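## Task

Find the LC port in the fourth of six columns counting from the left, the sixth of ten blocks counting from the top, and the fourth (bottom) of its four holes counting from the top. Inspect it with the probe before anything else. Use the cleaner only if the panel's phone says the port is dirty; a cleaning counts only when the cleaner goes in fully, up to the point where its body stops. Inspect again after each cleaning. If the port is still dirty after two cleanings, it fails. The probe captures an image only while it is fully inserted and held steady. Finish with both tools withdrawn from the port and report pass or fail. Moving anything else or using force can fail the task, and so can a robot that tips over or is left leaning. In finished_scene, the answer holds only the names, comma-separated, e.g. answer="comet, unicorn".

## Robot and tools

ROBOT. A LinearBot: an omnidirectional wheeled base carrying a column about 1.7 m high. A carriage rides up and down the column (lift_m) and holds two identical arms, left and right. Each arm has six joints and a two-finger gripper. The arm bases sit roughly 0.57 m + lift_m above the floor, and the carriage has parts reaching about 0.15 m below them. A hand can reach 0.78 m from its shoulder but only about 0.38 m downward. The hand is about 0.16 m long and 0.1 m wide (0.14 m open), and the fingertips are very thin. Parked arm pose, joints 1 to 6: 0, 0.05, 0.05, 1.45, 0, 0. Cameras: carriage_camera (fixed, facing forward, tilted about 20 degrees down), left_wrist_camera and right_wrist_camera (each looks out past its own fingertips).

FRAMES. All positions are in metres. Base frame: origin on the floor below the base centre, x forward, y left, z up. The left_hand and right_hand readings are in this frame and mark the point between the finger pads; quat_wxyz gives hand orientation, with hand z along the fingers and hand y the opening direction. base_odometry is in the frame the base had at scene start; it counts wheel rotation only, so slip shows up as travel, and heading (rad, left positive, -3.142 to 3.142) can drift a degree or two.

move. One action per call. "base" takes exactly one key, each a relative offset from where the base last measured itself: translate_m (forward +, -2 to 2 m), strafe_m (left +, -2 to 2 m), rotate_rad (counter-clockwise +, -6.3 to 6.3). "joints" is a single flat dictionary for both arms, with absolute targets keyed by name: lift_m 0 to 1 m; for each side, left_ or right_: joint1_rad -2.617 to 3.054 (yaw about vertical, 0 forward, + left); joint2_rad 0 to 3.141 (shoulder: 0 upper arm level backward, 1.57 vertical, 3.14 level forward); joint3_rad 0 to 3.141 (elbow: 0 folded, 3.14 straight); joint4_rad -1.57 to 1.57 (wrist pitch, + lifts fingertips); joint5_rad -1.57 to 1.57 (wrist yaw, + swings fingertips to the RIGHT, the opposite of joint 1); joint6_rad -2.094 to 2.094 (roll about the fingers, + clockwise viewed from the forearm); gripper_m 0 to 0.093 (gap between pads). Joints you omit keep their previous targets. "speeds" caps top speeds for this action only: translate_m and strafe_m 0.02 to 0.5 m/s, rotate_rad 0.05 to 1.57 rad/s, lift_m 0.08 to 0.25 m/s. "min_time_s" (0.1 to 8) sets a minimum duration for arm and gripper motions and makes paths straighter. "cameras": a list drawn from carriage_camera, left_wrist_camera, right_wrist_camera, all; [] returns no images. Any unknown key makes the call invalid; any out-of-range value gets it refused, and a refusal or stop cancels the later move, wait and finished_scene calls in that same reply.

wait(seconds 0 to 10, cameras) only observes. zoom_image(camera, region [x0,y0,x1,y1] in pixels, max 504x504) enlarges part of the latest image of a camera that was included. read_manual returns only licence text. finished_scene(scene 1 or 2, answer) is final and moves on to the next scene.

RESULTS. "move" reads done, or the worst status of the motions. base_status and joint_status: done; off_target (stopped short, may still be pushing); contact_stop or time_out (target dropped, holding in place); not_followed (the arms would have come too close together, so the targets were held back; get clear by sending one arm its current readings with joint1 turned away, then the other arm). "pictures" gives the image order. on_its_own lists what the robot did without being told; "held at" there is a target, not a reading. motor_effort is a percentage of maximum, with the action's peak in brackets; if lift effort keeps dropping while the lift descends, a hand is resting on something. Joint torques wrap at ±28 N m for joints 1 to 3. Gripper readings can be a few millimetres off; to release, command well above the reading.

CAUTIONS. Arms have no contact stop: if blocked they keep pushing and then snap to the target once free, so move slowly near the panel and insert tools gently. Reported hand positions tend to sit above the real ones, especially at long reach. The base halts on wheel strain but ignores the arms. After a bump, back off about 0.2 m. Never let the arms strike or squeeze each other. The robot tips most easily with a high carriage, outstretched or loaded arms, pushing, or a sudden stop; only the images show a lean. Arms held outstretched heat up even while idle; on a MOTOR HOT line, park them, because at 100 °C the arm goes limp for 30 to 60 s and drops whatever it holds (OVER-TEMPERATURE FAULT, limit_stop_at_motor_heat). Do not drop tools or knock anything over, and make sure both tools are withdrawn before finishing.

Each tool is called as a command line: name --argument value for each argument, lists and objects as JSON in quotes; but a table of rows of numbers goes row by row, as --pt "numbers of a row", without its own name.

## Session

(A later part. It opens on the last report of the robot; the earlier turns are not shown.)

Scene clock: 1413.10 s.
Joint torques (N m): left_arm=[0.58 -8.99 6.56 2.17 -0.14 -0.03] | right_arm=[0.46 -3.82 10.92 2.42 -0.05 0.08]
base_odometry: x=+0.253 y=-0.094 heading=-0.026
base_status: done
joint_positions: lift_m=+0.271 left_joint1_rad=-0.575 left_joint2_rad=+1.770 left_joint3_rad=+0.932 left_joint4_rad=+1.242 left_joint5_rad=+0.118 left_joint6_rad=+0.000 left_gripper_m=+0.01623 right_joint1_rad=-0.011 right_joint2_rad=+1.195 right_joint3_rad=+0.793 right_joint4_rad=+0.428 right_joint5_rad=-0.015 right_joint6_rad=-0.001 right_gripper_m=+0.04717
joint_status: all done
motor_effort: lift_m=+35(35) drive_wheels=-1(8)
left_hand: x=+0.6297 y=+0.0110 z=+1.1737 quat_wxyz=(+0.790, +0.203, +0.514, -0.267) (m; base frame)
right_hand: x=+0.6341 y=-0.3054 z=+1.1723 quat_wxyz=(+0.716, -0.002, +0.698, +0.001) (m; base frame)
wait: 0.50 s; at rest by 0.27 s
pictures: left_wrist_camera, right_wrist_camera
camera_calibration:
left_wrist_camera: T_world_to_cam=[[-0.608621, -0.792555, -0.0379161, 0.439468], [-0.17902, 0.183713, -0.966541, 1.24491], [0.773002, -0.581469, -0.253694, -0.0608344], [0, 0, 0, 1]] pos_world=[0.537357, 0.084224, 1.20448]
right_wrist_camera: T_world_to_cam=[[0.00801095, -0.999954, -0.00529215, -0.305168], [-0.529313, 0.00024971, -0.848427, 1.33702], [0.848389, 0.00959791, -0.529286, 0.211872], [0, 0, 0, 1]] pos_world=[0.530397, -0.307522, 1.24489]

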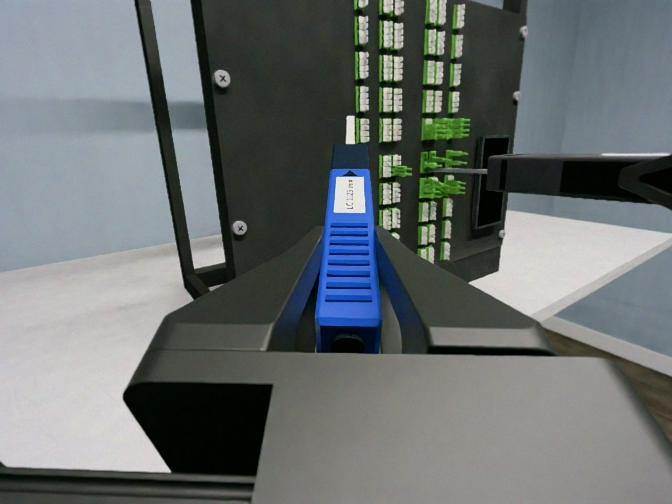

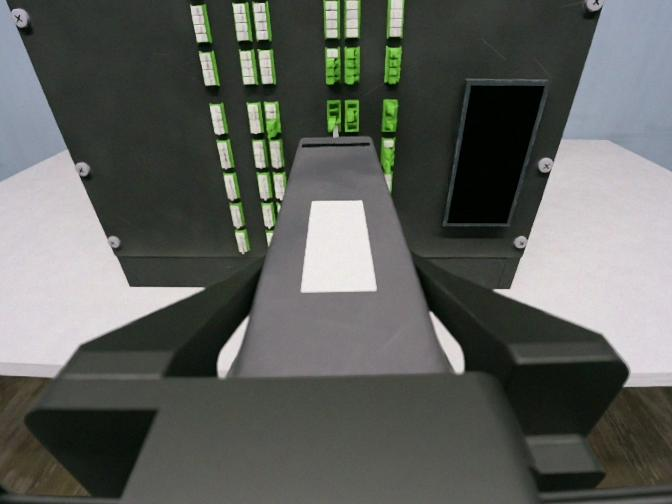

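move --joints '{"right_joint5_rad":-0.031,"lift_m":0.2717}' --speeds '{"lift_m":0.08}' --cameras '[]'

move --joints '{"right_joint5_rad":-0.022}' --cameras '[]'

wait --seconds 0.5 --cameras '["left_wrist_camera","right_wrist_camera"]'

zoom_image --camera "left_wrist_camera" --region '[410, 150, 440, 180]'

zoom_image --camera "right_wrist_camera" --region '[320, 106, 350, 136]'

Scene clock: 1423.53 s.
Joint torques (N m): left_arm=[0.58 -8.99 6.45 2.18 -0.13 -0.03] | right_arm=[0.49 -3.75 10.95 2.42 -0.18 0.09]
move: done
base_odometry: x=+0.253 y=-0.094 heading=-0.026
base_status: not commanded
joint_positions: lift_m=+0.272 left_joint1_rad=-0.575 left_joint2_rad=+1.770 left_joint3_rad=+0.932 left_joint4_rad=+1.242 left_joint5_rad=+0.118 left_joint6_rad=+0.000 left_gripper_m=+0.01623 right_joint1_rad=-0.011 right_joint2_rad=+1.195 right_joint3_rad=+0.793 right_joint4_rad=+0.428 right_joint5_rad=-0.020 right_joint6_rad=-0.001 right_gripper_m=+0.04717
joint_status: all done
motor_effort: lift_m=+36(37) drive_wheels=-1(1)
left_hand: x=+0.6297 y=+0.0110 z=+1.1739 quat_wxyz=(+0.790, +0.203, +0.514, -0.267) (m; base frame)
right_hand: x=+0.6341 y=-0.3046 z=+1.1725 quat_wxyz=(+0.716, -0.003, +0.698, +0.002) (m; base frame)
pictures: none
No camera images: "cameras" was empty.

Scene clock: 1423.83 s.
Joint torques (N m): left_arm=[0.58 -9.01 6.45 2.16 -0.14 -0.03] | right_arm=[0.46 -3.75 10.89 2.42 -0.08 0.09]
move: done
base_odometry: x=+0.253 y=-0.094 heading=-0.026
base_status: not commanded
joint_positions: lift_m=+0.272 left_joint1_rad=-0.575 left_joint2_rad=+1.770 left_joint3_rad=+0.932 left_joint4_rad=+1.242 left_joint5_rad=+0.118 left_joint6_rad=+0.000 left_gripper_m=+0.01623 right_joint1_rad=-0.011 right_joint2_rad=+1.195 right_joint3_rad=+0.793 right_joint4_rad=+0.428 right_joint5_rad=-0.020 right_joint6_rad=-0.001 right_gripper_m=+0.04717
joint_status: all done
motor_effort: lift_m=+35(36) drive_wheels=-1(1)
left_hand: x=+0.6297 y=+0.0110 z=+1.1739 quat_wxyz=(+0.790, +0.203, +0.514, -0.267) (m; base frame)
right_hand: x=+0.6341 y=-0.3046 z=+1.1725 quat_wxyz=(+0.716, -0.003, +0.698, +0.002) (m; base frame)
pictures: none
No camera images: "cameras" was empty.

Scene clock: 1424.33 s.
Joint torques (N m): left_arm=[0.61 -9.01 6.43 2.15 -0.14 -0.03] | right_arm=[0.47 -3.77 10.89 2.42 -0.09 0.09]
base_odometry: x=+0.253 y=-0.094 heading=-0.026
base_status: not commanded
joint_positions: lift_m=+0.272 left_joint1_rad=-0.575 left_joint2_rad=+1.770 left_joint3_rad=+0.932 left_joint4_rad=+1.242 left_joint5_rad=+0.118 left_joint6_rad=+0.000 left_gripper_m=+0.01623 right_joint1_rad=-0.011 right_joint2_rad=+1.195 right_joint3_rad=+0.793 right_joint4_rad=+0.428 right_joint5_rad=-0.020 right_joint6_rad=-0.001 right_gripper_m=+0.04717
joint_status: all done
motor_effort: lift_m=+35(36) drive_wheels=-1(1)
left_hand: x=+0.6297 y=+0.0110 z=+1.1739 quat_wxyz=(+0.790, +0.203, +0.514, -0.267) (m; base frame)
right_hand: x=+0.6341 y=-0.3046 z=+1.1725 quat_wxyz=(+0.716, -0.003, +0.698, +0.002) (m; base frame)
wait: 0.50 s; at rest by 0.27 s
pictures: left_wrist_camera, right_wrist_camera
camera_calibration:
left_wrist_camera: T_world_to_cam=[[-0.608621, -0.792555, -0.0379161, 0.439476], [-0.17902, 0.183713, -0.966541, 1.2451], [0.773002, -0.581469, -0.253694, -0.0607837], [0, 0, 0, 1]] pos_world=[0.537357, 0.084224, 1.20468]
right_wrist_camera: T_world_to_cam=[[0.0126423, -0.999906, -0.00522304, -0.307413], [-0.529286, -0.00226014, -0.848441, 1.33651], [0.84835, 0.0134907, -0.529265, 0.213211], [0, 0, 0, 1]] pos_world=[0.530405, -0.30724, 1.24519]

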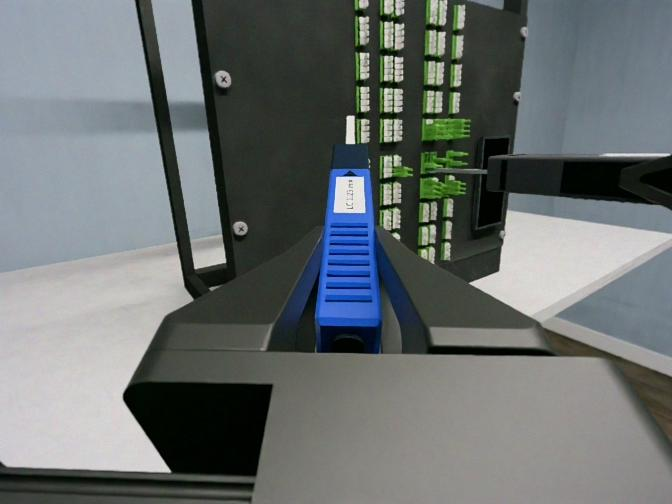

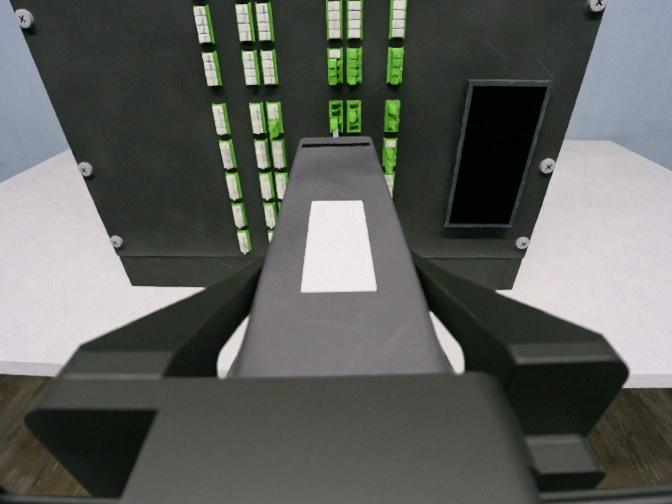

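Scaled by 16.800 from the camera's 672x504 image, which has a finer 960x720 frame.

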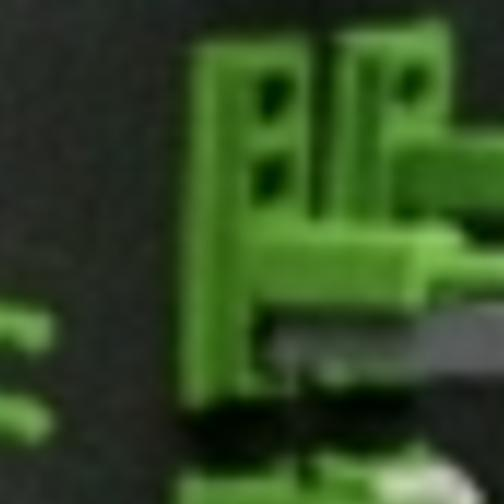

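Scaled by 16.800 from the camera's 672x504 image, which has a finer 960x720 frame.

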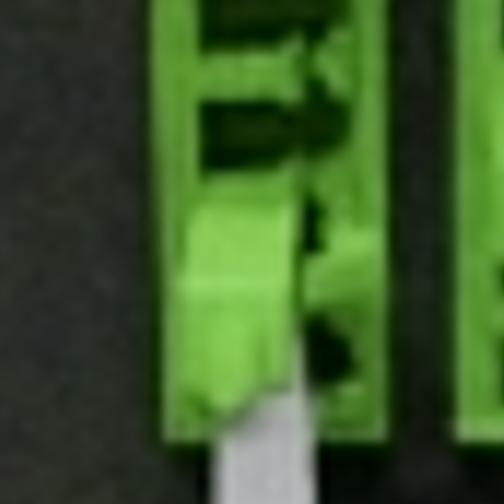

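move --joints '{"right_joint5_rad":-0.0325}' --cameras '[]'

move --base '{"translate_m":0.005}' --joints '{"right_joint5_rad":-0.024}' --speeds '{"translate_m":0.02}' --cameras '[]'

wait --seconds 0.5 --cameras '["left_wrist_camera","right_wrist_camera"]'

zoom_image --camera "left_wrist_camera" --region '[410, 150, 440, 180]'

zoom_image --camera "right_wrist_camera" --region '[320, 106, 350, 136]'

Scene clock: 1431.57 s.
Joint torques (N m): left_arm=[0.59 -9.01 6.45 2.15 -0.14 -0.03] | right_arm=[0.43 -3.77 10.92 2.42 -0.17 0.09]
move: done
base_odometry: x=+0.253 y=-0.094 heading=-0.026
base_status: not commanded
joint_positions: lift_m=+0.272 left_joint1_rad=-0.575 left_joint2_rad=+1.770 left_joint3_rad=+0.932 left_joint4_rad=+1.242 left_joint5_rad=+0.118 left_joint6_rad=+0.000 left_gripper_m=+0.01623 right_joint1_rad=-0.011 right_joint2_rad=+1.195 right_joint3_rad=+0.793 right_joint4_rad=+0.428 right_joint5_rad=-0.022 right_joint6_rad=-0.001 right_gripper_m=+0.04717
joint_status: all done
motor_effort: lift_m=+36(36) drive_wheels=-1(1)
left_hand: x=+0.6297 y=+0.0110 z=+1.1739 quat_wxyz=(+0.790, +0.203, +0.514, -0.267) (m; base frame)
right_hand: x=+0.6341 y=-0.3042 z=+1.1725 quat_wxyz=(+0.716, -0.004, +0.698, +0.003) (m; base frame)
pictures: none
No camera images: "cameras" was empty.

Scene clock: 1432.20 s.
Joint torques (N m): left_arm=[0.51 -8.76 6.39 2.19 -0.12 -0.02] | right_arm=[0.51 -2.55 10.93 2.6 -0.11 0.09]
move: done
base_odometry: x=+0.258 y=-0.094 heading=-0.027
base_status: done
joint_positions: lift_m=+0.272 left_joint1_rad=-0.575 left_joint2_rad=+1.770 left_joint3_rad=+0.932 left_joint4_rad=+1.242 left_joint5_rad=+0.118 left_joint6_rad=+0.000 left_gripper_m=+0.01623 right_joint1_rad=-0.011 right_joint2_rad=+1.178 right_joint3_rad=+0.793 right_joint4_rad=+0.407 right_joint5_rad=-0.022 right_joint6_rad=-0.001 right_gripper_m=+0.04717
joint_status: all done
motor_effort: lift_m=+36(36) drive_wheels=+3(8)
left_hand: x=+0.6297 y=+0.0110 z=+1.1739 quat_wxyz=(+0.790, +0.203, +0.514, -0.267) (m; base frame)
right_hand: x=+0.6307 y=-0.3042 z=+1.1739 quat_wxyz=(+0.715, -0.004, +0.699, +0.003) (m; base frame)
pictures: none
No camera images: "cameras" was empty.

Scene clock: 1432.70 s.
Joint torques (N m): left_arm=[0.59 -9.01 6.46 2.15 -0.14 -0.03] | right_arm=[0.46 -2.4 10.93 2.6 -0.09 0.09]
base_odometry: x=+0.258 y=-0.094 heading=-0.027
base_status: done
joint_positions: lift_m=+0.272 left_joint1_rad=-0.575 left_joint2_rad=+1.770 left_joint3_rad=+0.932 left_joint4_rad=+1.242 left_joint5_rad=+0.118 left_joint6_rad=+0.000 left_gripper_m=+0.01623 right_joint1_rad=-0.011 right_joint2_rad=+1.178 right_joint3_rad=+0.793 right_joint4_rad=+0.407 right_joint5_rad=-0.022 right_joint6_rad=-0.001 right_gripper_m=+0.04717
joint_status: all done
motor_effort: lift_m=+35(36) drive_wheels=+3(8)
left_hand: x=+0.6297 y=+0.0110 z=+1.1739 quat_wxyz=(+0.790, +0.203, +0.514, -0.267) (m; base frame)
right_hand: x=+0.6307 y=-0.3042 z=+1.1739 quat_wxyz=(+0.715, -0.004, +0.699, +0.003) (m; base frame)
wait: 0.50 s; at rest by 0.27 s
pictures: left_wrist_camera, right_wrist_camera
camera_calibration:
left_wrist_camera: T_world_to_cam=[[-0.608621, -0.792555, -0.0379161, 0.439476], [-0.17902, 0.183713, -0.966541, 1.2451], [0.773002, -0.581469, -0.253694, -0.0607837], [0, 0, 0, 1]] pos_world=[0.537357, 0.084224, 1.20468]
right_wrist_camera: T_world_to_cam=[[0.0148668, -0.999876, -0.00526891, -0.308282], [-0.532885, -0.00346428, -0.84618, 1.33518], [0.846057, 0.0153877, -0.53287, 0.223003], [0, 0, 0, 1]] pos_world=[0.527405, -0.307049, 1.24701]

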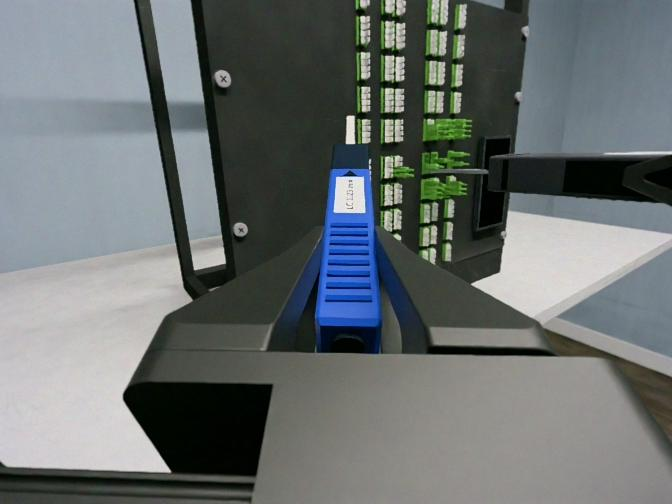

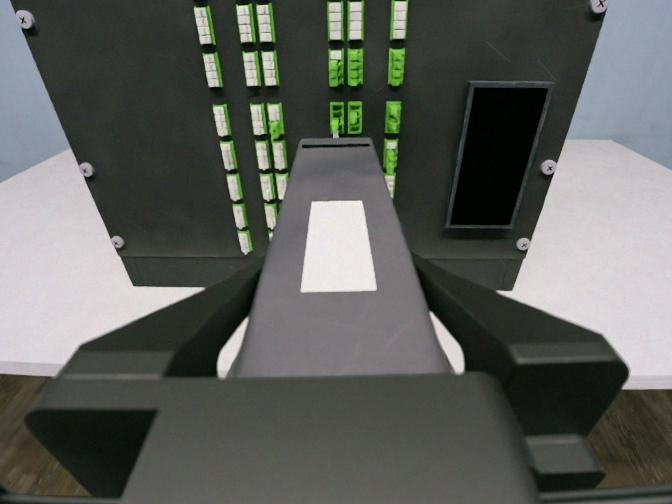

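Scaled by 16.800 from the camera's 672x504 image, which has a finer 960x720 frame.

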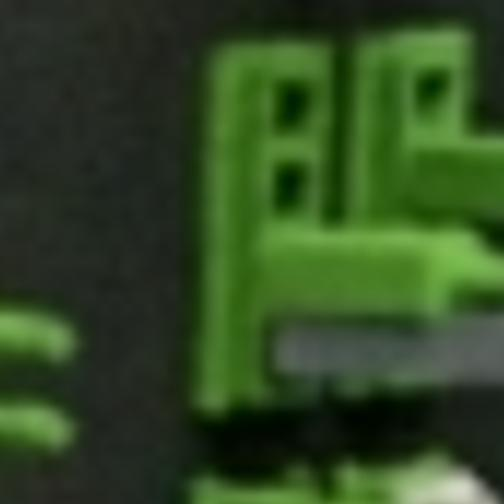

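Scaled by 16.800 from the camera's 672x504 image, which has a finer 960x720 frame.

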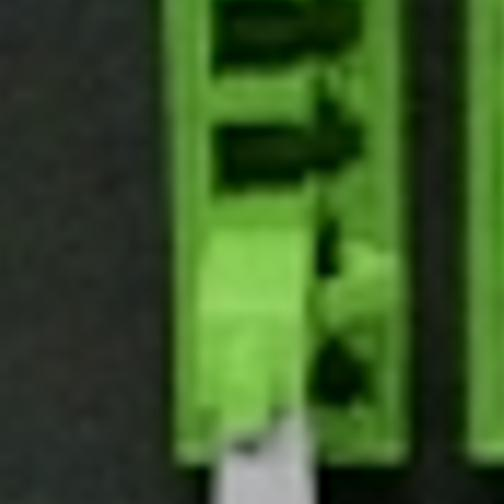

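move --base '{"translate_m":-0.002}' --speeds '{"translate_m":0.02}' --cameras '[]'

move --joints '{"right_joint5_rad":-0.010}' --cameras '[]'

move --joints '{"right_joint5_rad":-0.007}' --cameras '[]'

wait --seconds 0.5 --cameras '["left_wrist_camera","right_wrist_camera"]'

zoom_image --camera "right_wrist_camera" --region '[320, 106, 350, 136]'

Scene clock: 1440.73 s.
Joint torques (N m): left_arm=[0.57 -8.84 6.38 2.15 -0.14 -0.03] | right_arm=[0.42 -3.08 10.89 2.53 -0.09 0.1]
move: done
base_odometry: x=+0.256 y=-0.094 heading=-0.027
base_status: done
joint_positions: lift_m=+0.272 left_joint1_rad=-0.575 left_joint2_rad=+1.770 left_joint3_rad=+0.932 left_joint4_rad=+1.242 left_joint5_rad=+0.118 left_joint6_rad=+0.000 left_gripper_m=+0.01623 right_joint1_rad=-0.011 right_joint2_rad=+1.187 right_joint3_rad=+0.793 right_joint4_rad=+0.414 right_joint5_rad=-0.022 right_joint6_rad=-0.001 right_gripper_m=+0.04717
joint_status: not commanded
motor_effort: lift_m=+35(36) drive_wheels=+1(5)
left_hand: x=+0.6297 y=+0.0110 z=+1.1740 quat_wxyz=(+0.790, +0.203, +0.513, -0.267) (m; base frame)
right_hand: x=+0.6326 y=-0.3042 z=+1.1720 quat_wxyz=(+0.714, -0.004, +0.700, +0.003) (m; base frame)
pictures: none
No camera images: "cameras" was empty.

Scene clock: 1441.03 s.
Joint torques (N m): left_arm=[0.59 -8.95 6.42 2.14 -0.14 -0.03] | right_arm=[0.53 -3.29 10.89 2.55 0.06 0.09]
move: done
base_odometry: x=+0.256 y=-0.094 heading=-0.027
base_status: not commanded
joint_positions: lift_m=+0.272 left_joint1_rad=-0.575 left_joint2_rad=+1.770 left_joint3_rad=+0.932 left_joint4_rad=+1.242 left_joint5_rad=+0.118 left_joint6_rad=+0.000 left_gripper_m=+0.01623 right_joint1_rad=-0.011 right_joint2_rad=+1.187 right_joint3_rad=+0.793 right_joint4_rad=+0.414 right_joint5_rad=-0.021 right_joint6_rad=-0.001 right_gripper_m=+0.04717
joint_status: all done
motor_effort: lift_m=+36(36) drive_wheels=+1(1)
left_hand: x=+0.6297 y=+0.0110 z=+1.1740 quat_wxyz=(+0.790, +0.203, +0.513, -0.267) (m; base frame)
right_hand: x=+0.6326 y=-0.3044 z=+1.1720 quat_wxyz=(+0.714, -0.004, +0.700, +0.003) (m; base frame)
pictures: none
No camera images: "cameras" was empty.

Scene clock: 1441.33 s.
Joint torques (N m): left_arm=[0.58 -8.99 6.43 2.15 -0.13 -0.03] | right_arm=[0.57 -3.18 10.88 2.55 0.07 0.09]
move: done
base_odometry: x=+0.256 y=-0.094 heading=-0.027
base_status: not commanded
joint_positions: lift_m=+0.272 left_joint1_rad=-0.575 left_joint2_rad=+1.770 left_joint3_rad=+0.932 left_joint4_rad=+1.242 left_joint5_rad=+0.118 left_joint6_rad=+0.000 left_gripper_m=+0.01623 right_joint1_rad=-0.011 right_joint2_rad=+1.187 right_joint3_rad=+0.793 right_joint4_rad=+0.414 right_joint5_rad=-0.019 right_joint6_rad=-0.001 right_gripper_m=+0.04717
joint_status: all done
motor_effort: lift_m=+35(36) drive_wheels=+1(1)
left_hand: x=+0.6297 y=+0.0110 z=+1.1740 quat_wxyz=(+0.790, +0.203, +0.513, -0.267) (m; base frame)
right_hand: x=+0.6326 y=-0.3047 z=+1.1720 quat_wxyz=(+0.714, -0.003, +0.700, +0.002) (m; base frame)
pictures: none
No camera images: "cameras" was empty.

Scene clock: 1441.83 s.
Joint torques (N m): left_arm=[0.59 -9.01 6.45 2.15 -0.14 -0.03] | right_arm=[0.46 -3.14 10.92 2.54 0.09 0.09]
base_odometry: x=+0.256 y=-0.094 heading=-0.027
base_status: not commanded
joint_positions: lift_m=+0.272 left_joint1_rad=-0.575 left_joint2_rad=+1.770 left_joint3_rad=+0.932 left_joint4_rad=+1.242 left_joint5_rad=+0.118 left_joint6_rad=+0.000 left_gripper_m=+0.01623 right_joint1_rad=-0.011 right_joint2_rad=+1.187 right_joint3_rad=+0.793 right_joint4_rad=+0.414 right_joint5_rad=-0.019 right_joint6_rad=-0.001 right_gripper_m=+0.04717
joint_status: all done
motor_effort: lift_m=+36(36) drive_wheels=+1(1)
left_hand: x=+0.6297 y=+0.0110 z=+1.1740 quat_wxyz=(+0.790, +0.203, +0.513, -0.267) (m; base frame)
right_hand: x=+0.6326 y=-0.3048 z=+1.1720 quat_wxyz=(+0.714, -0.003, +0.700, +0.002) (m; base frame)
wait: 0.50 s; at rest by 0.27 s
pictures: left_wrist_camera, right_wrist_camera
camera_calibration:
left_wrist_camera: T_world_to_cam=[[-0.608628, -0.792548, -0.0379396, 0.43945], [-0.178678, 0.183487, -0.966647, 1.24514], [0.773076, -0.58155, -0.253286, -0.0612058], [0, 0, 0, 1]] pos_world=[0.537257, 0.0842237, 1.20478]
right_wrist_camera: T_world_to_cam=[[0.0113882, -0.999921, -0.0053657, -0.306659], [-0.53477, -0.0015562, -0.844996, 1.33497], [0.844921, 0.0124924, -0.534746, 0.222384], [0, 0, 0, 1]] pos_world=[0.529496, -0.307335, 1.24532]

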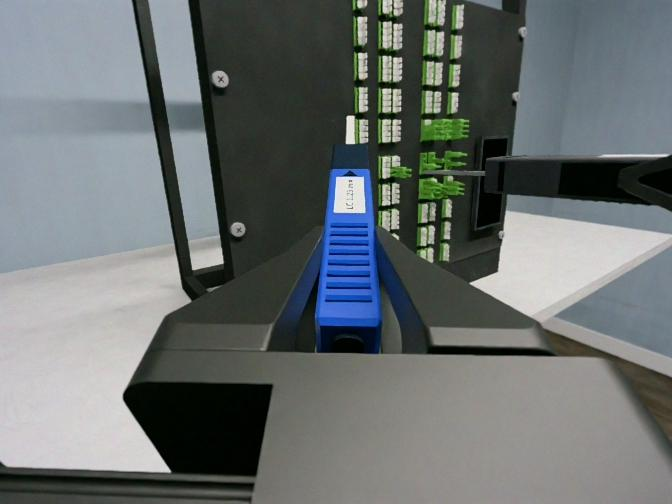

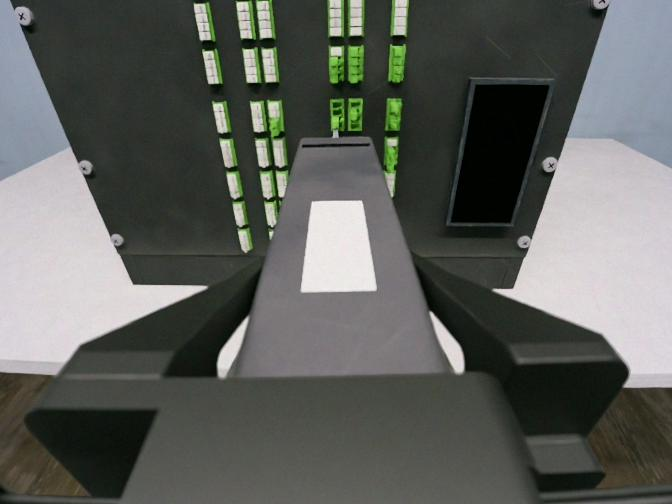

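Scaled by 16.800 from the camera's 672x504 image, which has a finer 960x720 frame.

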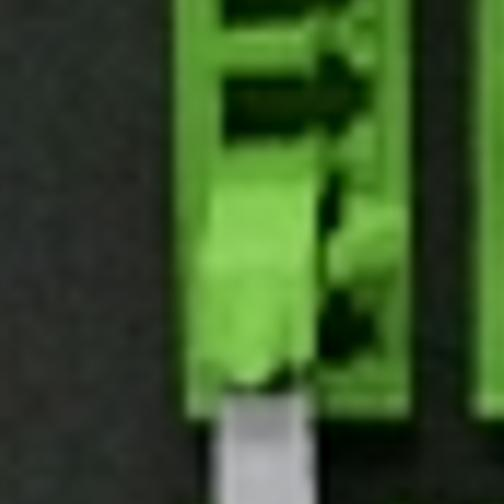

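move --base '{"translate_m":-0.025}' --speeds '{"translate_m":0.05}' --cameras '[]'

wait --seconds 0.5 --cameras '["left_wrist_camera","right_wrist_camera"]'

zoom_image --camera "right_wrist_camera" --region '[320, 106, 350, 136]'

zoom_image --camera "left_wrist_camera" --region '[410, 150, 440, 180]'

Scene clock: 1450.73 s.
Joint torques (N m): left_arm=[0.55 -8.99 6.48 2.11 -0.13 -0.03] | right_arm=[0.46 -3.56 10.89 2.46 0.05 0.09]
move: done
base_odometry: x=+0.231 y=-0.093 heading=-0.026
base_status: done
joint_positions: lift_m=+0.272 left_joint1_rad=-0.575 left_joint2_rad=+1.770 left_joint3_rad=+0.932 left_joint4_rad=+1.242 left_joint5_rad=+0.118 left_joint6_rad=+0.000 left_gripper_m=+0.01623 right_joint1_rad=-0.011 right_joint2_rad=+1.192 right_joint3_rad=+0.793 right_joint4_rad=+0.424 right_joint5_rad=-0.017 right_joint6_rad=-0.001 right_gripper_m=+0.04717
joint_status: not commanded
motor_effort: lift_m=+36(36) drive_wheels=-7(13)
left_hand: x=+0.6297 y=+0.0110 z=+1.1740 quat_wxyz=(+0.790, +0.203, +0.513, -0.267) (m; base frame)
right_hand: x=+0.6336 y=-0.3051 z=+1.1725 quat_wxyz=(+0.716, -0.002, +0.698, +0.001) (m; base frame)
pictures: none
No camera images: "cameras" was empty.

Scene clock: 1451.23 s.
Joint torques (N m): left_arm=[0.57 -8.98 6.45 2.15 -0.14 -0.03] | right_arm=[0.47 -3.58 10.89 2.45 0.04 0.09]
base_odometry: x=+0.231 y=-0.093 heading=-0.026
base_status: done
joint_positions: lift_m=+0.272 left_joint1_rad=-0.575 left_joint2_rad=+1.770 left_joint3_rad=+0.932 left_joint4_rad=+1.242 left_joint5_rad=+0.118 left_joint6_rad=+0.000 left_gripper_m=+0.01623 right_joint1_rad=-0.011 right_joint2_rad=+1.192 right_joint3_rad=+0.793 right_joint4_rad=+0.424 right_joint5_rad=-0.016 right_joint6_rad=-0.001 right_gripper_m=+0.04717
joint_status: not commanded
motor_effort: lift_m=+35(36) drive_wheels=-7(13)
left_hand: x=+0.6297 y=+0.0110 z=+1.1740 quat_wxyz=(+0.790, +0.203, +0.513, -0.267) (m; base frame)
right_hand: x=+0.6336 y=-0.3052 z=+1.1725 quat_wxyz=(+0.716, -0.002, +0.698, +0.001) (m; base frame)
wait: 0.50 s; at rest by 0.27 s
pictures: left_wrist_camera, right_wrist_camera
camera_calibration:
left_wrist_camera: T_world_to_cam=[[-0.608628, -0.792548, -0.0379396, 0.43945], [-0.178678, 0.183487, -0.966647, 1.24514], [0.773076, -0.58155, -0.253286, -0.0612058], [0, 0, 0, 1]] pos_world=[0.537257, 0.0842237, 1.20478]
right_wrist_camera: T_world_to_cam=[[0.00916877, -0.999944, -0.00532321, -0.30564], [-0.530603, -0.000352933, -0.847621, 1.3367], [0.847571, 0.0105962, -0.530576, 0.214686], [0, 0, 0, 1]] pos_world=[0.530097, -0.307426, 1.2453]

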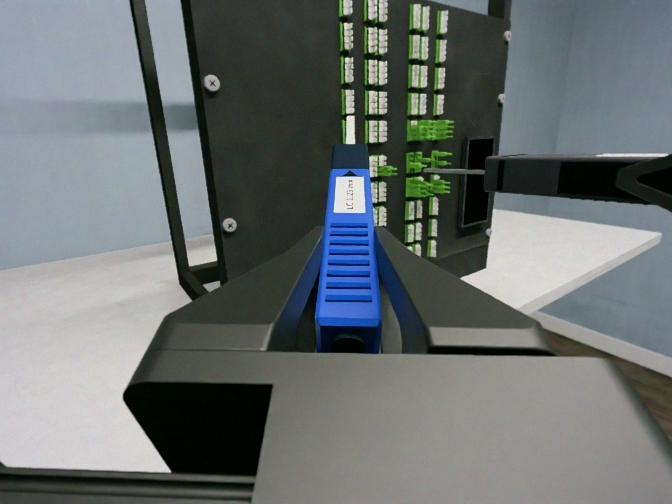

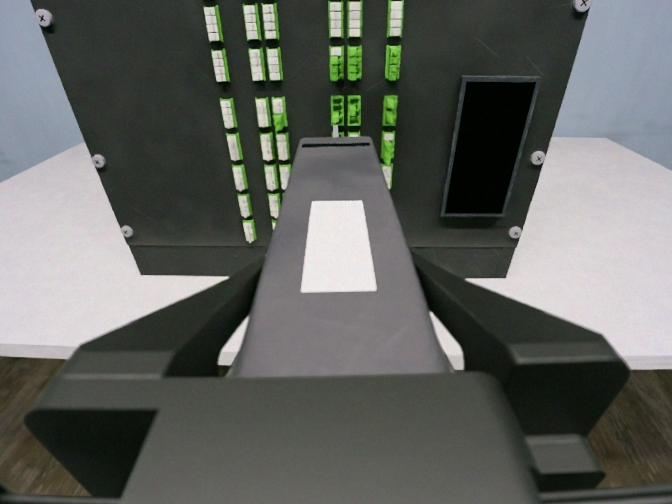

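Scaled by 16.800 from the camera's 672x504 image, which has a finer 960x720 frame.

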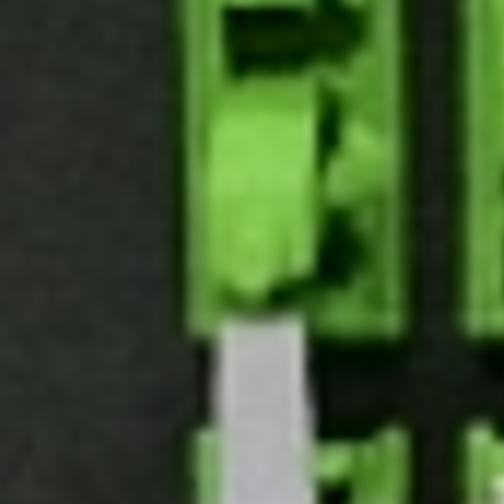

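Scaled by 16.800 from the camera's 672x504 image, which has a finer 960x720 frame.

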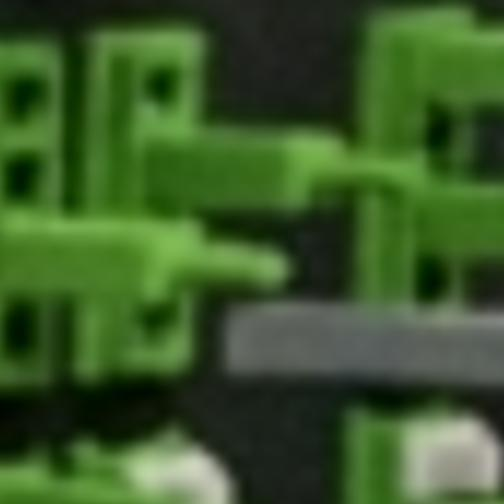

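move --base '{"translate_m":0.019}' --joints '{"right_joint5_rad":-0.012}' --speeds '{"translate_m":0.03}' --cameras '[]'

wait --seconds 0.5 --cameras '["left_wrist_camera","right_wrist_camera"]'

zoom_image --camera "right_wrist_camera" --region '[320, 106, 350, 136]'

zoom_image --camera "left_wrist_camera" --region '[410, 150, 440, 180]'

Scene clock: 1467.20 s.
Joint torques (N m): left_arm=[0.4 -9.11 6.46 2.12 -0.13 -0.03] | right_arm=[0.32 -3.64 10.95 2.46 -0.02 0.09]
move: done
base_odometry: x=+0.250 y=-0.094 heading=-0.027
base_status: done
joint_positions: lift_m=+0.272 left_joint1_rad=-0.575 left_joint2_rad=+1.770 left_joint3_rad=+0.932 left_joint4_rad=+1.242 left_joint5_rad=+0.118 left_joint6_rad=+0.000 left_gripper_m=+0.01623 right_joint1_rad=-0.011 right_joint2_rad=+1.192 right_joint3_rad=+0.793 right_joint4_rad=+0.426 right_joint5_rad=-0.016 right_joint6_rad=-0.001 right_gripper_m=+0.04717
joint_status: all done
motor_effort: lift_m=+35(36) drive_wheels=+1(12)
left_hand: x=+0.6296 y=+0.0109 z=+1.1740 quat_wxyz=(+0.790, +0.203, +0.513, -0.268) (m; base frame)
right_hand: x=+0.6336 y=-0.3052 z=+1.1730 quat_wxyz=(+0.717, -0.002, +0.698, +0.001) (m; base frame)
pictures: none
No camera images: "cameras" was empty.

Scene clock: 1467.70 s.
Joint torques (N m): left_arm=[0.57 -9.02 6.5 2.15 -0.14 -0.03] | right_arm=[0.53 -3.55 10.91 2.43 -0.02 0.1]
base_odometry: x=+0.250 y=-0.094 heading=-0.027
base_status: done
joint_positions: lift_m=+0.272 left_joint1_rad=-0.575 left_joint2_rad=+1.770 left_joint3_rad=+0.932 left_joint4_rad=+1.242 left_joint5_rad=+0.118 left_joint6_rad=+0.000 left_gripper_m=+0.01623 right_joint1_rad=-0.011 right_joint2_rad=+1.192 right_joint3_rad=+0.793 right_joint4_rad=+0.426 right_joint5_rad=-0.016 right_joint6_rad=-0.001 right_gripper_m=+0.04717
joint_status: all done
motor_effort: lift_m=+35(36) drive_wheels=+1(12)
left_hand: x=+0.6296 y=+0.0109 z=+1.1740 quat_wxyz=(+0.790, +0.203, +0.513, -0.268) (m; base frame)
right_hand: x=+0.6336 y=-0.3052 z=+1.1730 quat_wxyz=(+0.717, -0.002, +0.698, +0.001) (m; base frame)
wait: 0.50 s; at rest by 0.27 s
pictures: left_wrist_camera, right_wrist_camera
camera_calibration:
left_wrist_camera: T_world_to_cam=[[-0.608883, -0.792345, -0.0380831, 0.439743], [-0.178544, 0.183663, -0.966638, 1.24504], [0.772906, -0.58177, -0.253298, -0.0610821], [0, 0, 0, 1]] pos_world=[0.537257, 0.0842235, 1.20478]
right_wrist_camera: T_world_to_cam=[[0.00918115, -0.999944, -0.00530248, -0.305669], [-0.528624, -0.000352354, -0.848856, 1.33733], [0.848806, 0.0105965, -0.528598, 0.21189], [0, 0, 0, 1]] pos_world=[0.5299, -0.307426, 1.24559]

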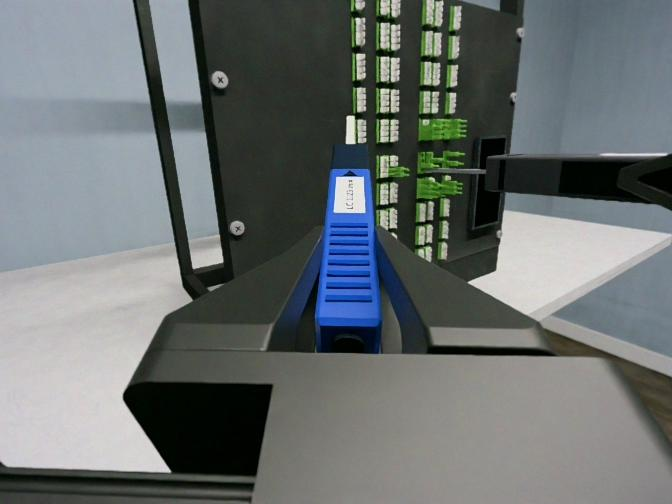

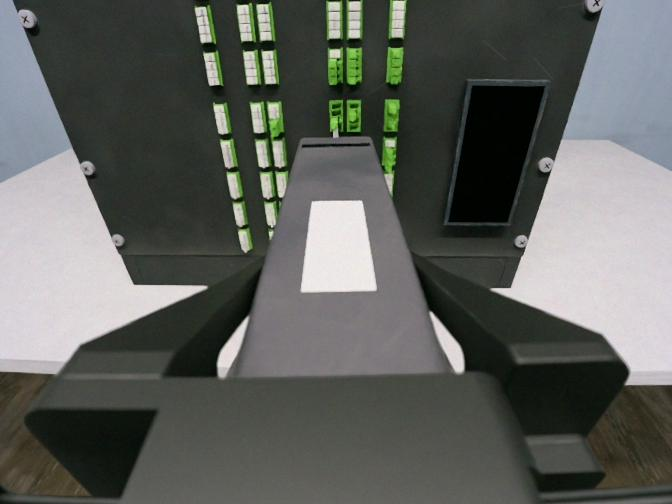

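Scaled by 16.800 from the camera's 672x504 image, which has a finer 960x720 frame.

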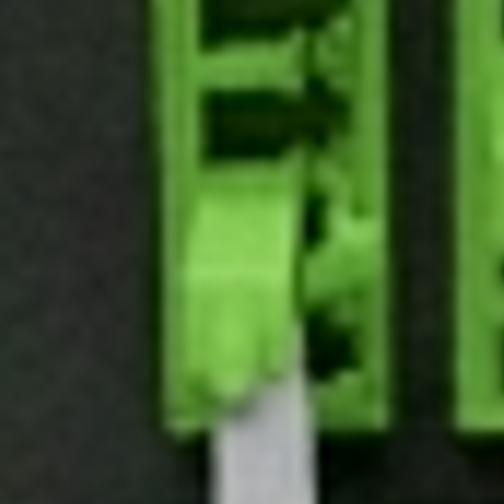

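Scaled by 16.800 from the camera's 672x504 image, which has a finer 960x720 frame.

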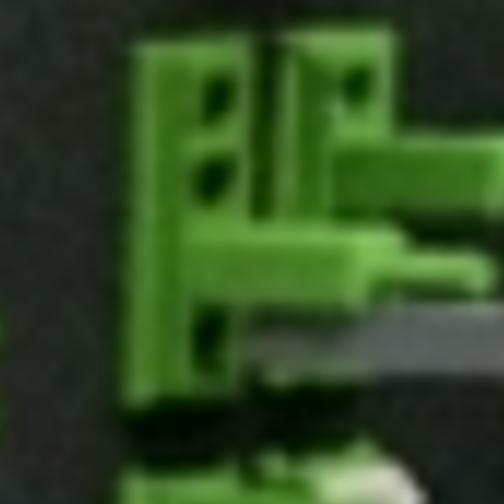

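move --base '{"translate_m":0.007}' --speeds '{"translate_m":0.02}' --cameras '[]'

wait --seconds 0.5 --cameras '["left_wrist_camera","right_wrist_camera"]'

zoom_image --camera "right_wrist_camera" --region '[320, 106, 350, 136]'

zoom_image --camera "left_wrist_camera" --region '[410, 150, 440, 180]'

Scene clock: 1474.83 s.
Joint torques (N m): left_arm=[0.59 -8.99 6.46 2.16 -0.13 -0.03] | right_arm=[0.29 -2.84 10.89 2.55 -0.01 0.09]
move: done
base_odometry: x=+0.257 y=-0.094 heading=-0.027
base_status: done
joint_positions: lift_m=+0.272 left_joint1_rad=-0.575 left_joint2_rad=+1.770 left_joint3_rad=+0.932 left_joint4_rad=+1.242 left_joint5_rad=+0.118 left_joint6_rad=+0.000 left_gripper_m=+0.01623 right_joint1_rad=-0.011 right_joint2_rad=+1.183 right_joint3_rad=+0.793 right_joint4_rad=+0.413 right_joint5_rad=-0.016 right_joint6_rad=-0.001 right_gripper_m=+0.04717
joint_status: not commanded
motor_effort: lift_m=+35(36) drive_wheels=+3(10)
left_hand: x=+0.6297 y=+0.0109 z=+1.1740 quat_wxyz=(+0.790, +0.203, +0.514, -0.268) (m; base frame)
right_hand: x=+0.6317 y=-0.3052 z=+1.1735 quat_wxyz=(+0.715, -0.002, +0.699, +0.001) (m; base frame)
pictures: none
No camera images: "cameras" was empty.

Scene clock: 1475.33 s.
Joint torques (N m): left_arm=[0.57 -9.01 6.45 2.15 -0.13 -0.02] | right_arm=[0.44 -2.78 10.88 2.55 -0.01 0.09]
base_odometry: x=+0.257 y=-0.094 heading=-0.027
base_status: done
joint_positions: lift_m=+0.272 left_joint1_rad=-0.575 left_joint2_rad=+1.770 left_joint3_rad=+0.932 left_joint4_rad=+1.242 left_joint5_rad=+0.118 left_joint6_rad=+0.000 left_gripper_m=+0.01623 right_joint1_rad=-0.011 right_joint2_rad=+1.183 right_joint3_rad=+0.793 right_joint4_rad=+0.413 right_joint5_rad=-0.016 right_joint6_rad=-0.001 right_gripper_m=+0.04717
joint_status: not commanded
motor_effort: lift_m=+35(36) drive_wheels=+3(10)
left_hand: x=+0.6297 y=+0.0109 z=+1.1740 quat_wxyz=(+0.790, +0.203, +0.514, -0.268) (m; base frame)
right_hand: x=+0.6317 y=-0.3052 z=+1.1735 quat_wxyz=(+0.715, -0.002, +0.699, +0.001) (m; base frame)
wait: 0.50 s; at rest by 0.27 s
pictures: left_wrist_camera, right_wrist_camera
camera_calibration:
left_wrist_camera: T_world_to_cam=[[-0.608938, -0.792305, -0.0380442, 0.439779], [-0.178869, 0.183883, -0.966537, 1.245], [0.772787, -0.581757, -0.253692, -0.0606472], [0, 0, 0, 1]] pos_world=[0.537357, 0.0842237, 1.20468]
right_wrist_camera: T_world_to_cam=[[0.00915963, -0.999944, -0.00533865, -0.305593], [-0.531896, -0.000351174, -0.84681, 1.33639], [0.84676, 0.0105961, -0.531869, 0.218978], [0, 0, 0, 1]] pos_world=[0.528196, -0.307426, 1.2465]

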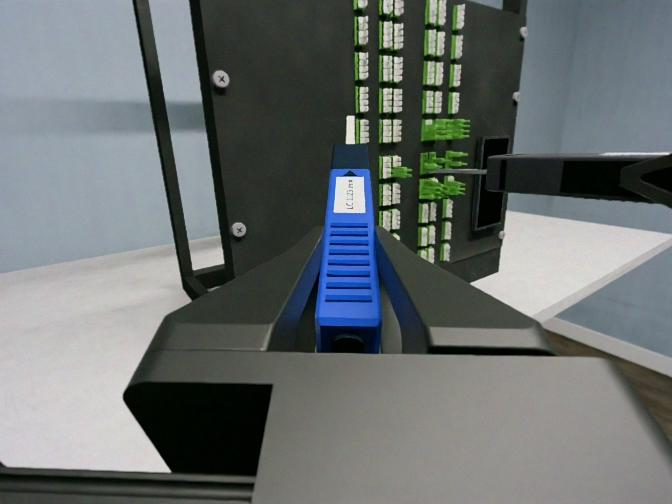

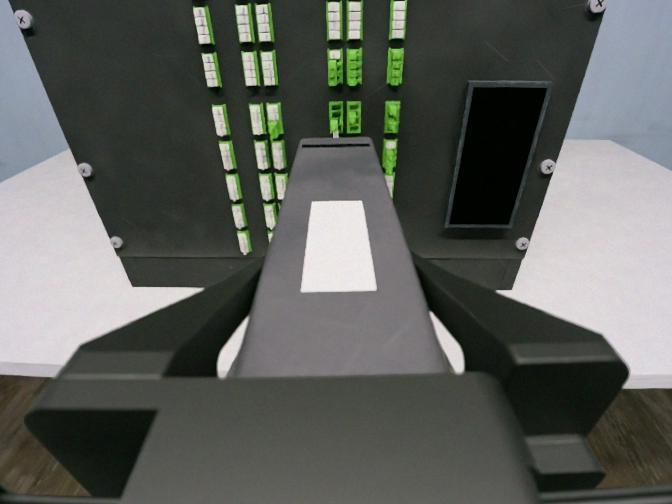

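Scaled by 16.800 from the camera's 672x504 image, which has a finer 960x720 frame.

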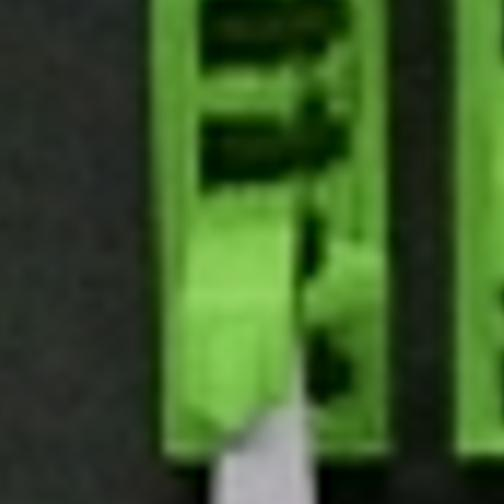

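Scaled by 16.800 from the camera's 672x504 image, which has a finer 960x720 frame.

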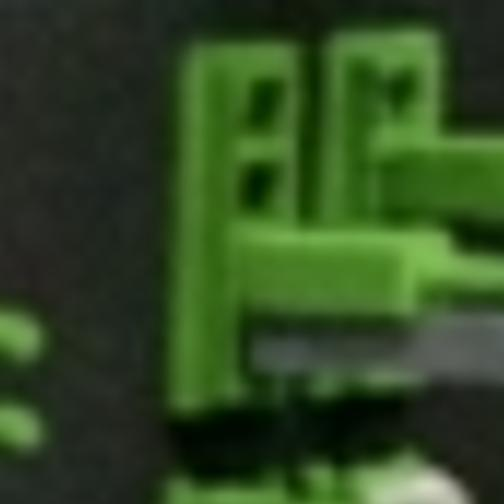

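move --base '{"translate_m":-0.0015}' --speeds '{"translate_m":0.02}' --cameras '[]'

move --joints '{"right_joint5_rad":-0.028}' --cameras '[]'

wait --seconds 0.4 --cameras '["right_wrist_camera"]'

zoom_image --camera "right_wrist_camera" --region '[320, 106, 350, 136]'

move --joints '{"right_joint5_rad":-0.031}' --cameras '[]'

wait --seconds 0.4 --cameras '["right_wrist_camera"]'

zoom_image --camera "right_wrist_camera" --region '[320, 106, 350, 136]'

Scene clock: 1486.30 s.
Joint torques (N m): left_arm=[0.55 -8.92 6.43 2.2 -0.14 -0.03] | right_arm=[0.43 -3.26 10.86 2.48 -0.04 0.09]
move: done
base_odometry: x=+0.256 y=-0.094 heading=-0.027
base_status: done
joint_positions: lift_m=+0.272 left_joint1_rad=-0.575 left_joint2_rad=+1.770 left_joint3_rad=+0.932 left_joint4_rad=+1.242 left_joint5_rad=+0.118 left_joint6_rad=+0.000 left_gripper_m=+0.01623 right_joint1_rad=-0.011 right_joint2_rad=+1.188 right_joint3_rad=+0.793 right_joint4_rad=+0.419 right_joint5_rad=-0.016 right_joint6_rad=-0.001 right_gripper_m=+0.04717
joint_status: not commanded
motor_effort: lift_m=+35(36) drive_wheels=+1(9)
left_hand: x=+0.6296 y=+0.0109 z=+1.1740 quat_wxyz=(+0.790, +0.203, +0.513, -0.268) (m; base frame)
right_hand: x=+0.6328 y=-0.3052 z=+1.1729 quat_wxyz=(+0.715, -0.002, +0.699, +0.001) (m; base frame)
pictures: none
No camera images: "cameras" was empty.

Scene clock: 1486.63 s.
Joint torques (N m): left_arm=[0.58 -8.96 6.45 2.14 -0.14 -0.03] | right_arm=[0.38 -3.4 10.91 2.49 -0.16 0.1]
move: done
base_odometry: x=+0.256 y=-0.094 heading=-0.027
base_status: not commanded
joint_positions: lift_m=+0.272 left_joint1_rad=-0.575 left_joint2_rad=+1.770 left_joint3_rad=+0.932 left_joint4_rad=+1.242 left_joint5_rad=+0.118 left_joint6_rad=+0.000 left_gripper_m=+0.01623 right_joint1_rad=-0.011 right_joint2_rad=+1.188 right_joint3_rad=+0.793 right_joint4_rad=+0.419 right_joint5_rad=-0.019 right_joint6_rad=-0.001 right_gripper_m=+0.04717
joint_status: all done
motor_effort: lift_m=+36(36) drive_wheels=+1(1)
left_hand: x=+0.6296 y=+0.0109 z=+1.1740 quat_wxyz=(+0.790, +0.203, +0.513, -0.268) (m; base frame)
right_hand: x=+0.6328 y=-0.3047 z=+1.1729 quat_wxyz=(+0.715, -0.003, +0.699, +0.002) (m; base frame)
pictures: none
No camera images: "cameras" was empty.

Scene clock: 1487.03 s.
Joint torques (N m): left_arm=[0.57 -9.01 6.45 2.14 -0.14 -0.03] | right_arm=[0.46 -3.21 10.89 2.49 -0.17 0.09]
base_odometry: x=+0.256 y=-0.094 heading=-0.027
base_status: not commanded
joint_positions: lift_m=+0.272 left_joint1_rad=-0.575 left_joint2_rad=+1.770 left_joint3_rad=+0.932 left_joint4_rad=+1.242 left_joint5_rad=+0.118 left_joint6_rad=+0.000 left_gripper_m=+0.01623 right_joint1_rad=-0.011 right_joint2_rad=+1.188 right_joint3_rad=+0.793 right_joint4_rad=+0.419 right_joint5_rad=-0.019 right_joint6_rad=-0.001 right_gripper_m=+0.04717
joint_status: all done
motor_effort: lift_m=+35(36) drive_wheels=+1(1)
left_hand: x=+0.6296 y=+0.0109 z=+1.1740 quat_wxyz=(+0.790, +0.203, +0.513, -0.268) (m; base frame)
right_hand: x=+0.6328 y=-0.3047 z=+1.1729 quat_wxyz=(+0.715, -0.003, +0.699, +0.002) (m; base frame)
wait: 0.40 s; at rest by 0.27 s
pictures: right_wrist_camera
camera_calibration:
right_wrist_camera: T_world_to_cam=[[0.0118239, -0.999916, -0.00522277, -0.306963], [-0.531197, -0.00185601, -0.847246, 1.33609], [0.847166, 0.0127921, -0.531174, 0.21726], [0, 0, 0, 1]] pos_world=[0.529302, -0.307237, 1.2458]

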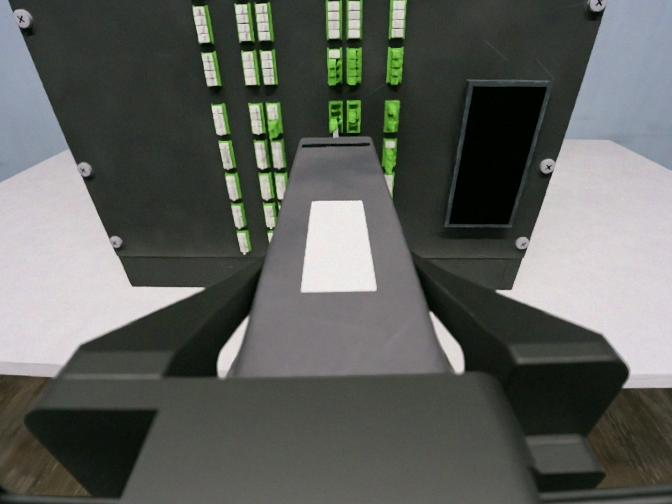

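Scaled by 16.800 from the camera's 672x504 image, which has a finer 960x720 frame.

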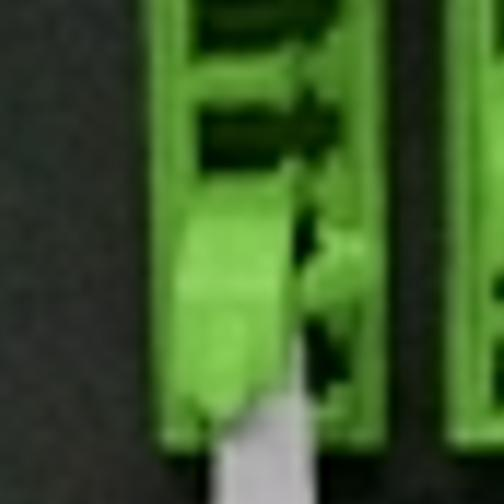

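Scene clock: 1487.33 s.
Joint torques (N m): left_arm=[0.57 -8.99 6.45 2.15 -0.14 -0.02] | right_arm=[0.5 -3.22 10.91 2.48 -0.21 0.09]
move: done
base_odometry: x=+0.256 y=-0.094 heading=-0.027
base_status: not commanded
joint_positions: lift_m=+0.272 left_joint1_rad=-0.575 left_joint2_rad=+1.770 left_joint3_rad=+0.932 left_joint4_rad=+1.242 left_joint5_rad=+0.118 left_joint6_rad=+0.000 left_gripper_m=+0.01623 right_joint1_rad=-0.011 right_joint2_rad=+1.188 right_joint3_rad=+0.793 right_joint4_rad=+0.419 right_joint5_rad=-0.020 right_joint6_rad=-0.001 right_gripper_m=+0.04717
joint_status: all done
motor_effort: lift_m=+35(36) drive_wheels=+1(1)
left_hand: x=+0.6296 y=+0.0109 z=+1.1740 quat_wxyz=(+0.790, +0.203, +0.513, -0.268) (m; base frame)
right_hand: x=+0.6328 y=-0.3045 z=+1.1729 quat_wxyz=(+0.715, -0.004, +0.699, +0.003) (m; base frame)
pictures: none
No camera images: "cameras" was empty.

Scene clock: 1487.73 s.
Joint torques (N m): left_arm=[0.57 -8.99 6.45 2.15 -0.14 -0.03] | right_arm=[0.46 -3.22 10.96 2.49 -0.18 0.08]
base_odometry: x=+0.256 y=-0.094 heading=-0.027
base_status: not commanded
joint_positions: lift_m=+0.272 left_joint1_rad=-0.575 left_joint2_rad=+1.770 left_joint3_rad=+0.932 left_joint4_rad=+1.242 left_joint5_rad=+0.118 left_joint6_rad=+0.000 left_gripper_m=+0.01623 right_joint1_rad=-0.011 right_joint2_rad=+1.188 right_joint3_rad=+0.793 right_joint4_rad=+0.419 right_joint5_rad=-0.021 right_joint6_rad=-0.001 right_gripper_m=+0.04717
joint_status: all done
motor_effort: lift_m=+35(36) drive_wheels=+1(1)
left_hand: x=+0.6296 y=+0.0109 z=+1.1740 quat_wxyz=(+0.790, +0.203, +0.513, -0.268) (m; base frame)
right_hand: x=+0.6328 y=-0.3044 z=+1.1729 quat_wxyz=(+0.715, -0.004, +0.699, +0.003) (m; base frame)
wait: 0.40 s; at rest by 0.27 s
pictures: right_wrist_camera
camera_calibration:
right_wrist_camera: T_world_to_cam=[[0.0137103, -0.999892, -0.00522049, -0.307865], [-0.531182, -0.00285987, -0.847253, 1.33579], [0.847147, 0.0143891, -0.531164, 0.217743], [0, 0, 0, 1]] pos_world=[0.529305, -0.307145, 1.2458]

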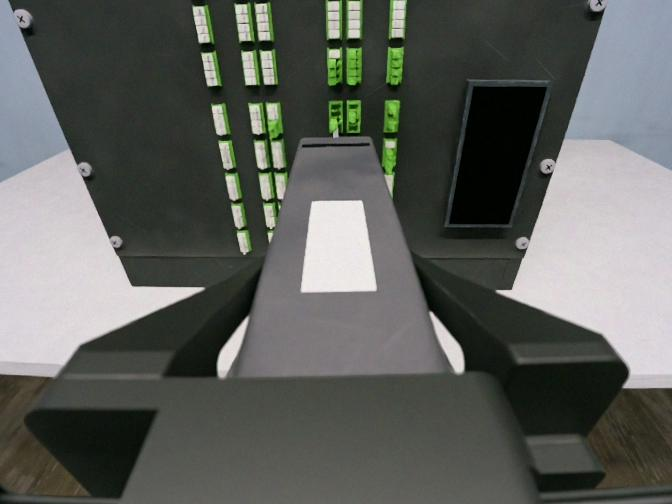

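Scaled by 16.800 from the camera's 672x504 image, which has a finer 960x720 frame.

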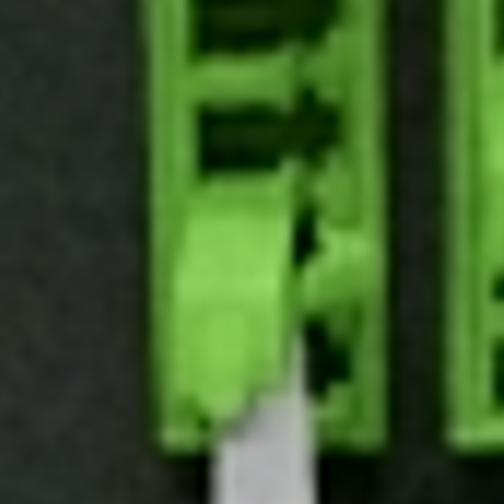

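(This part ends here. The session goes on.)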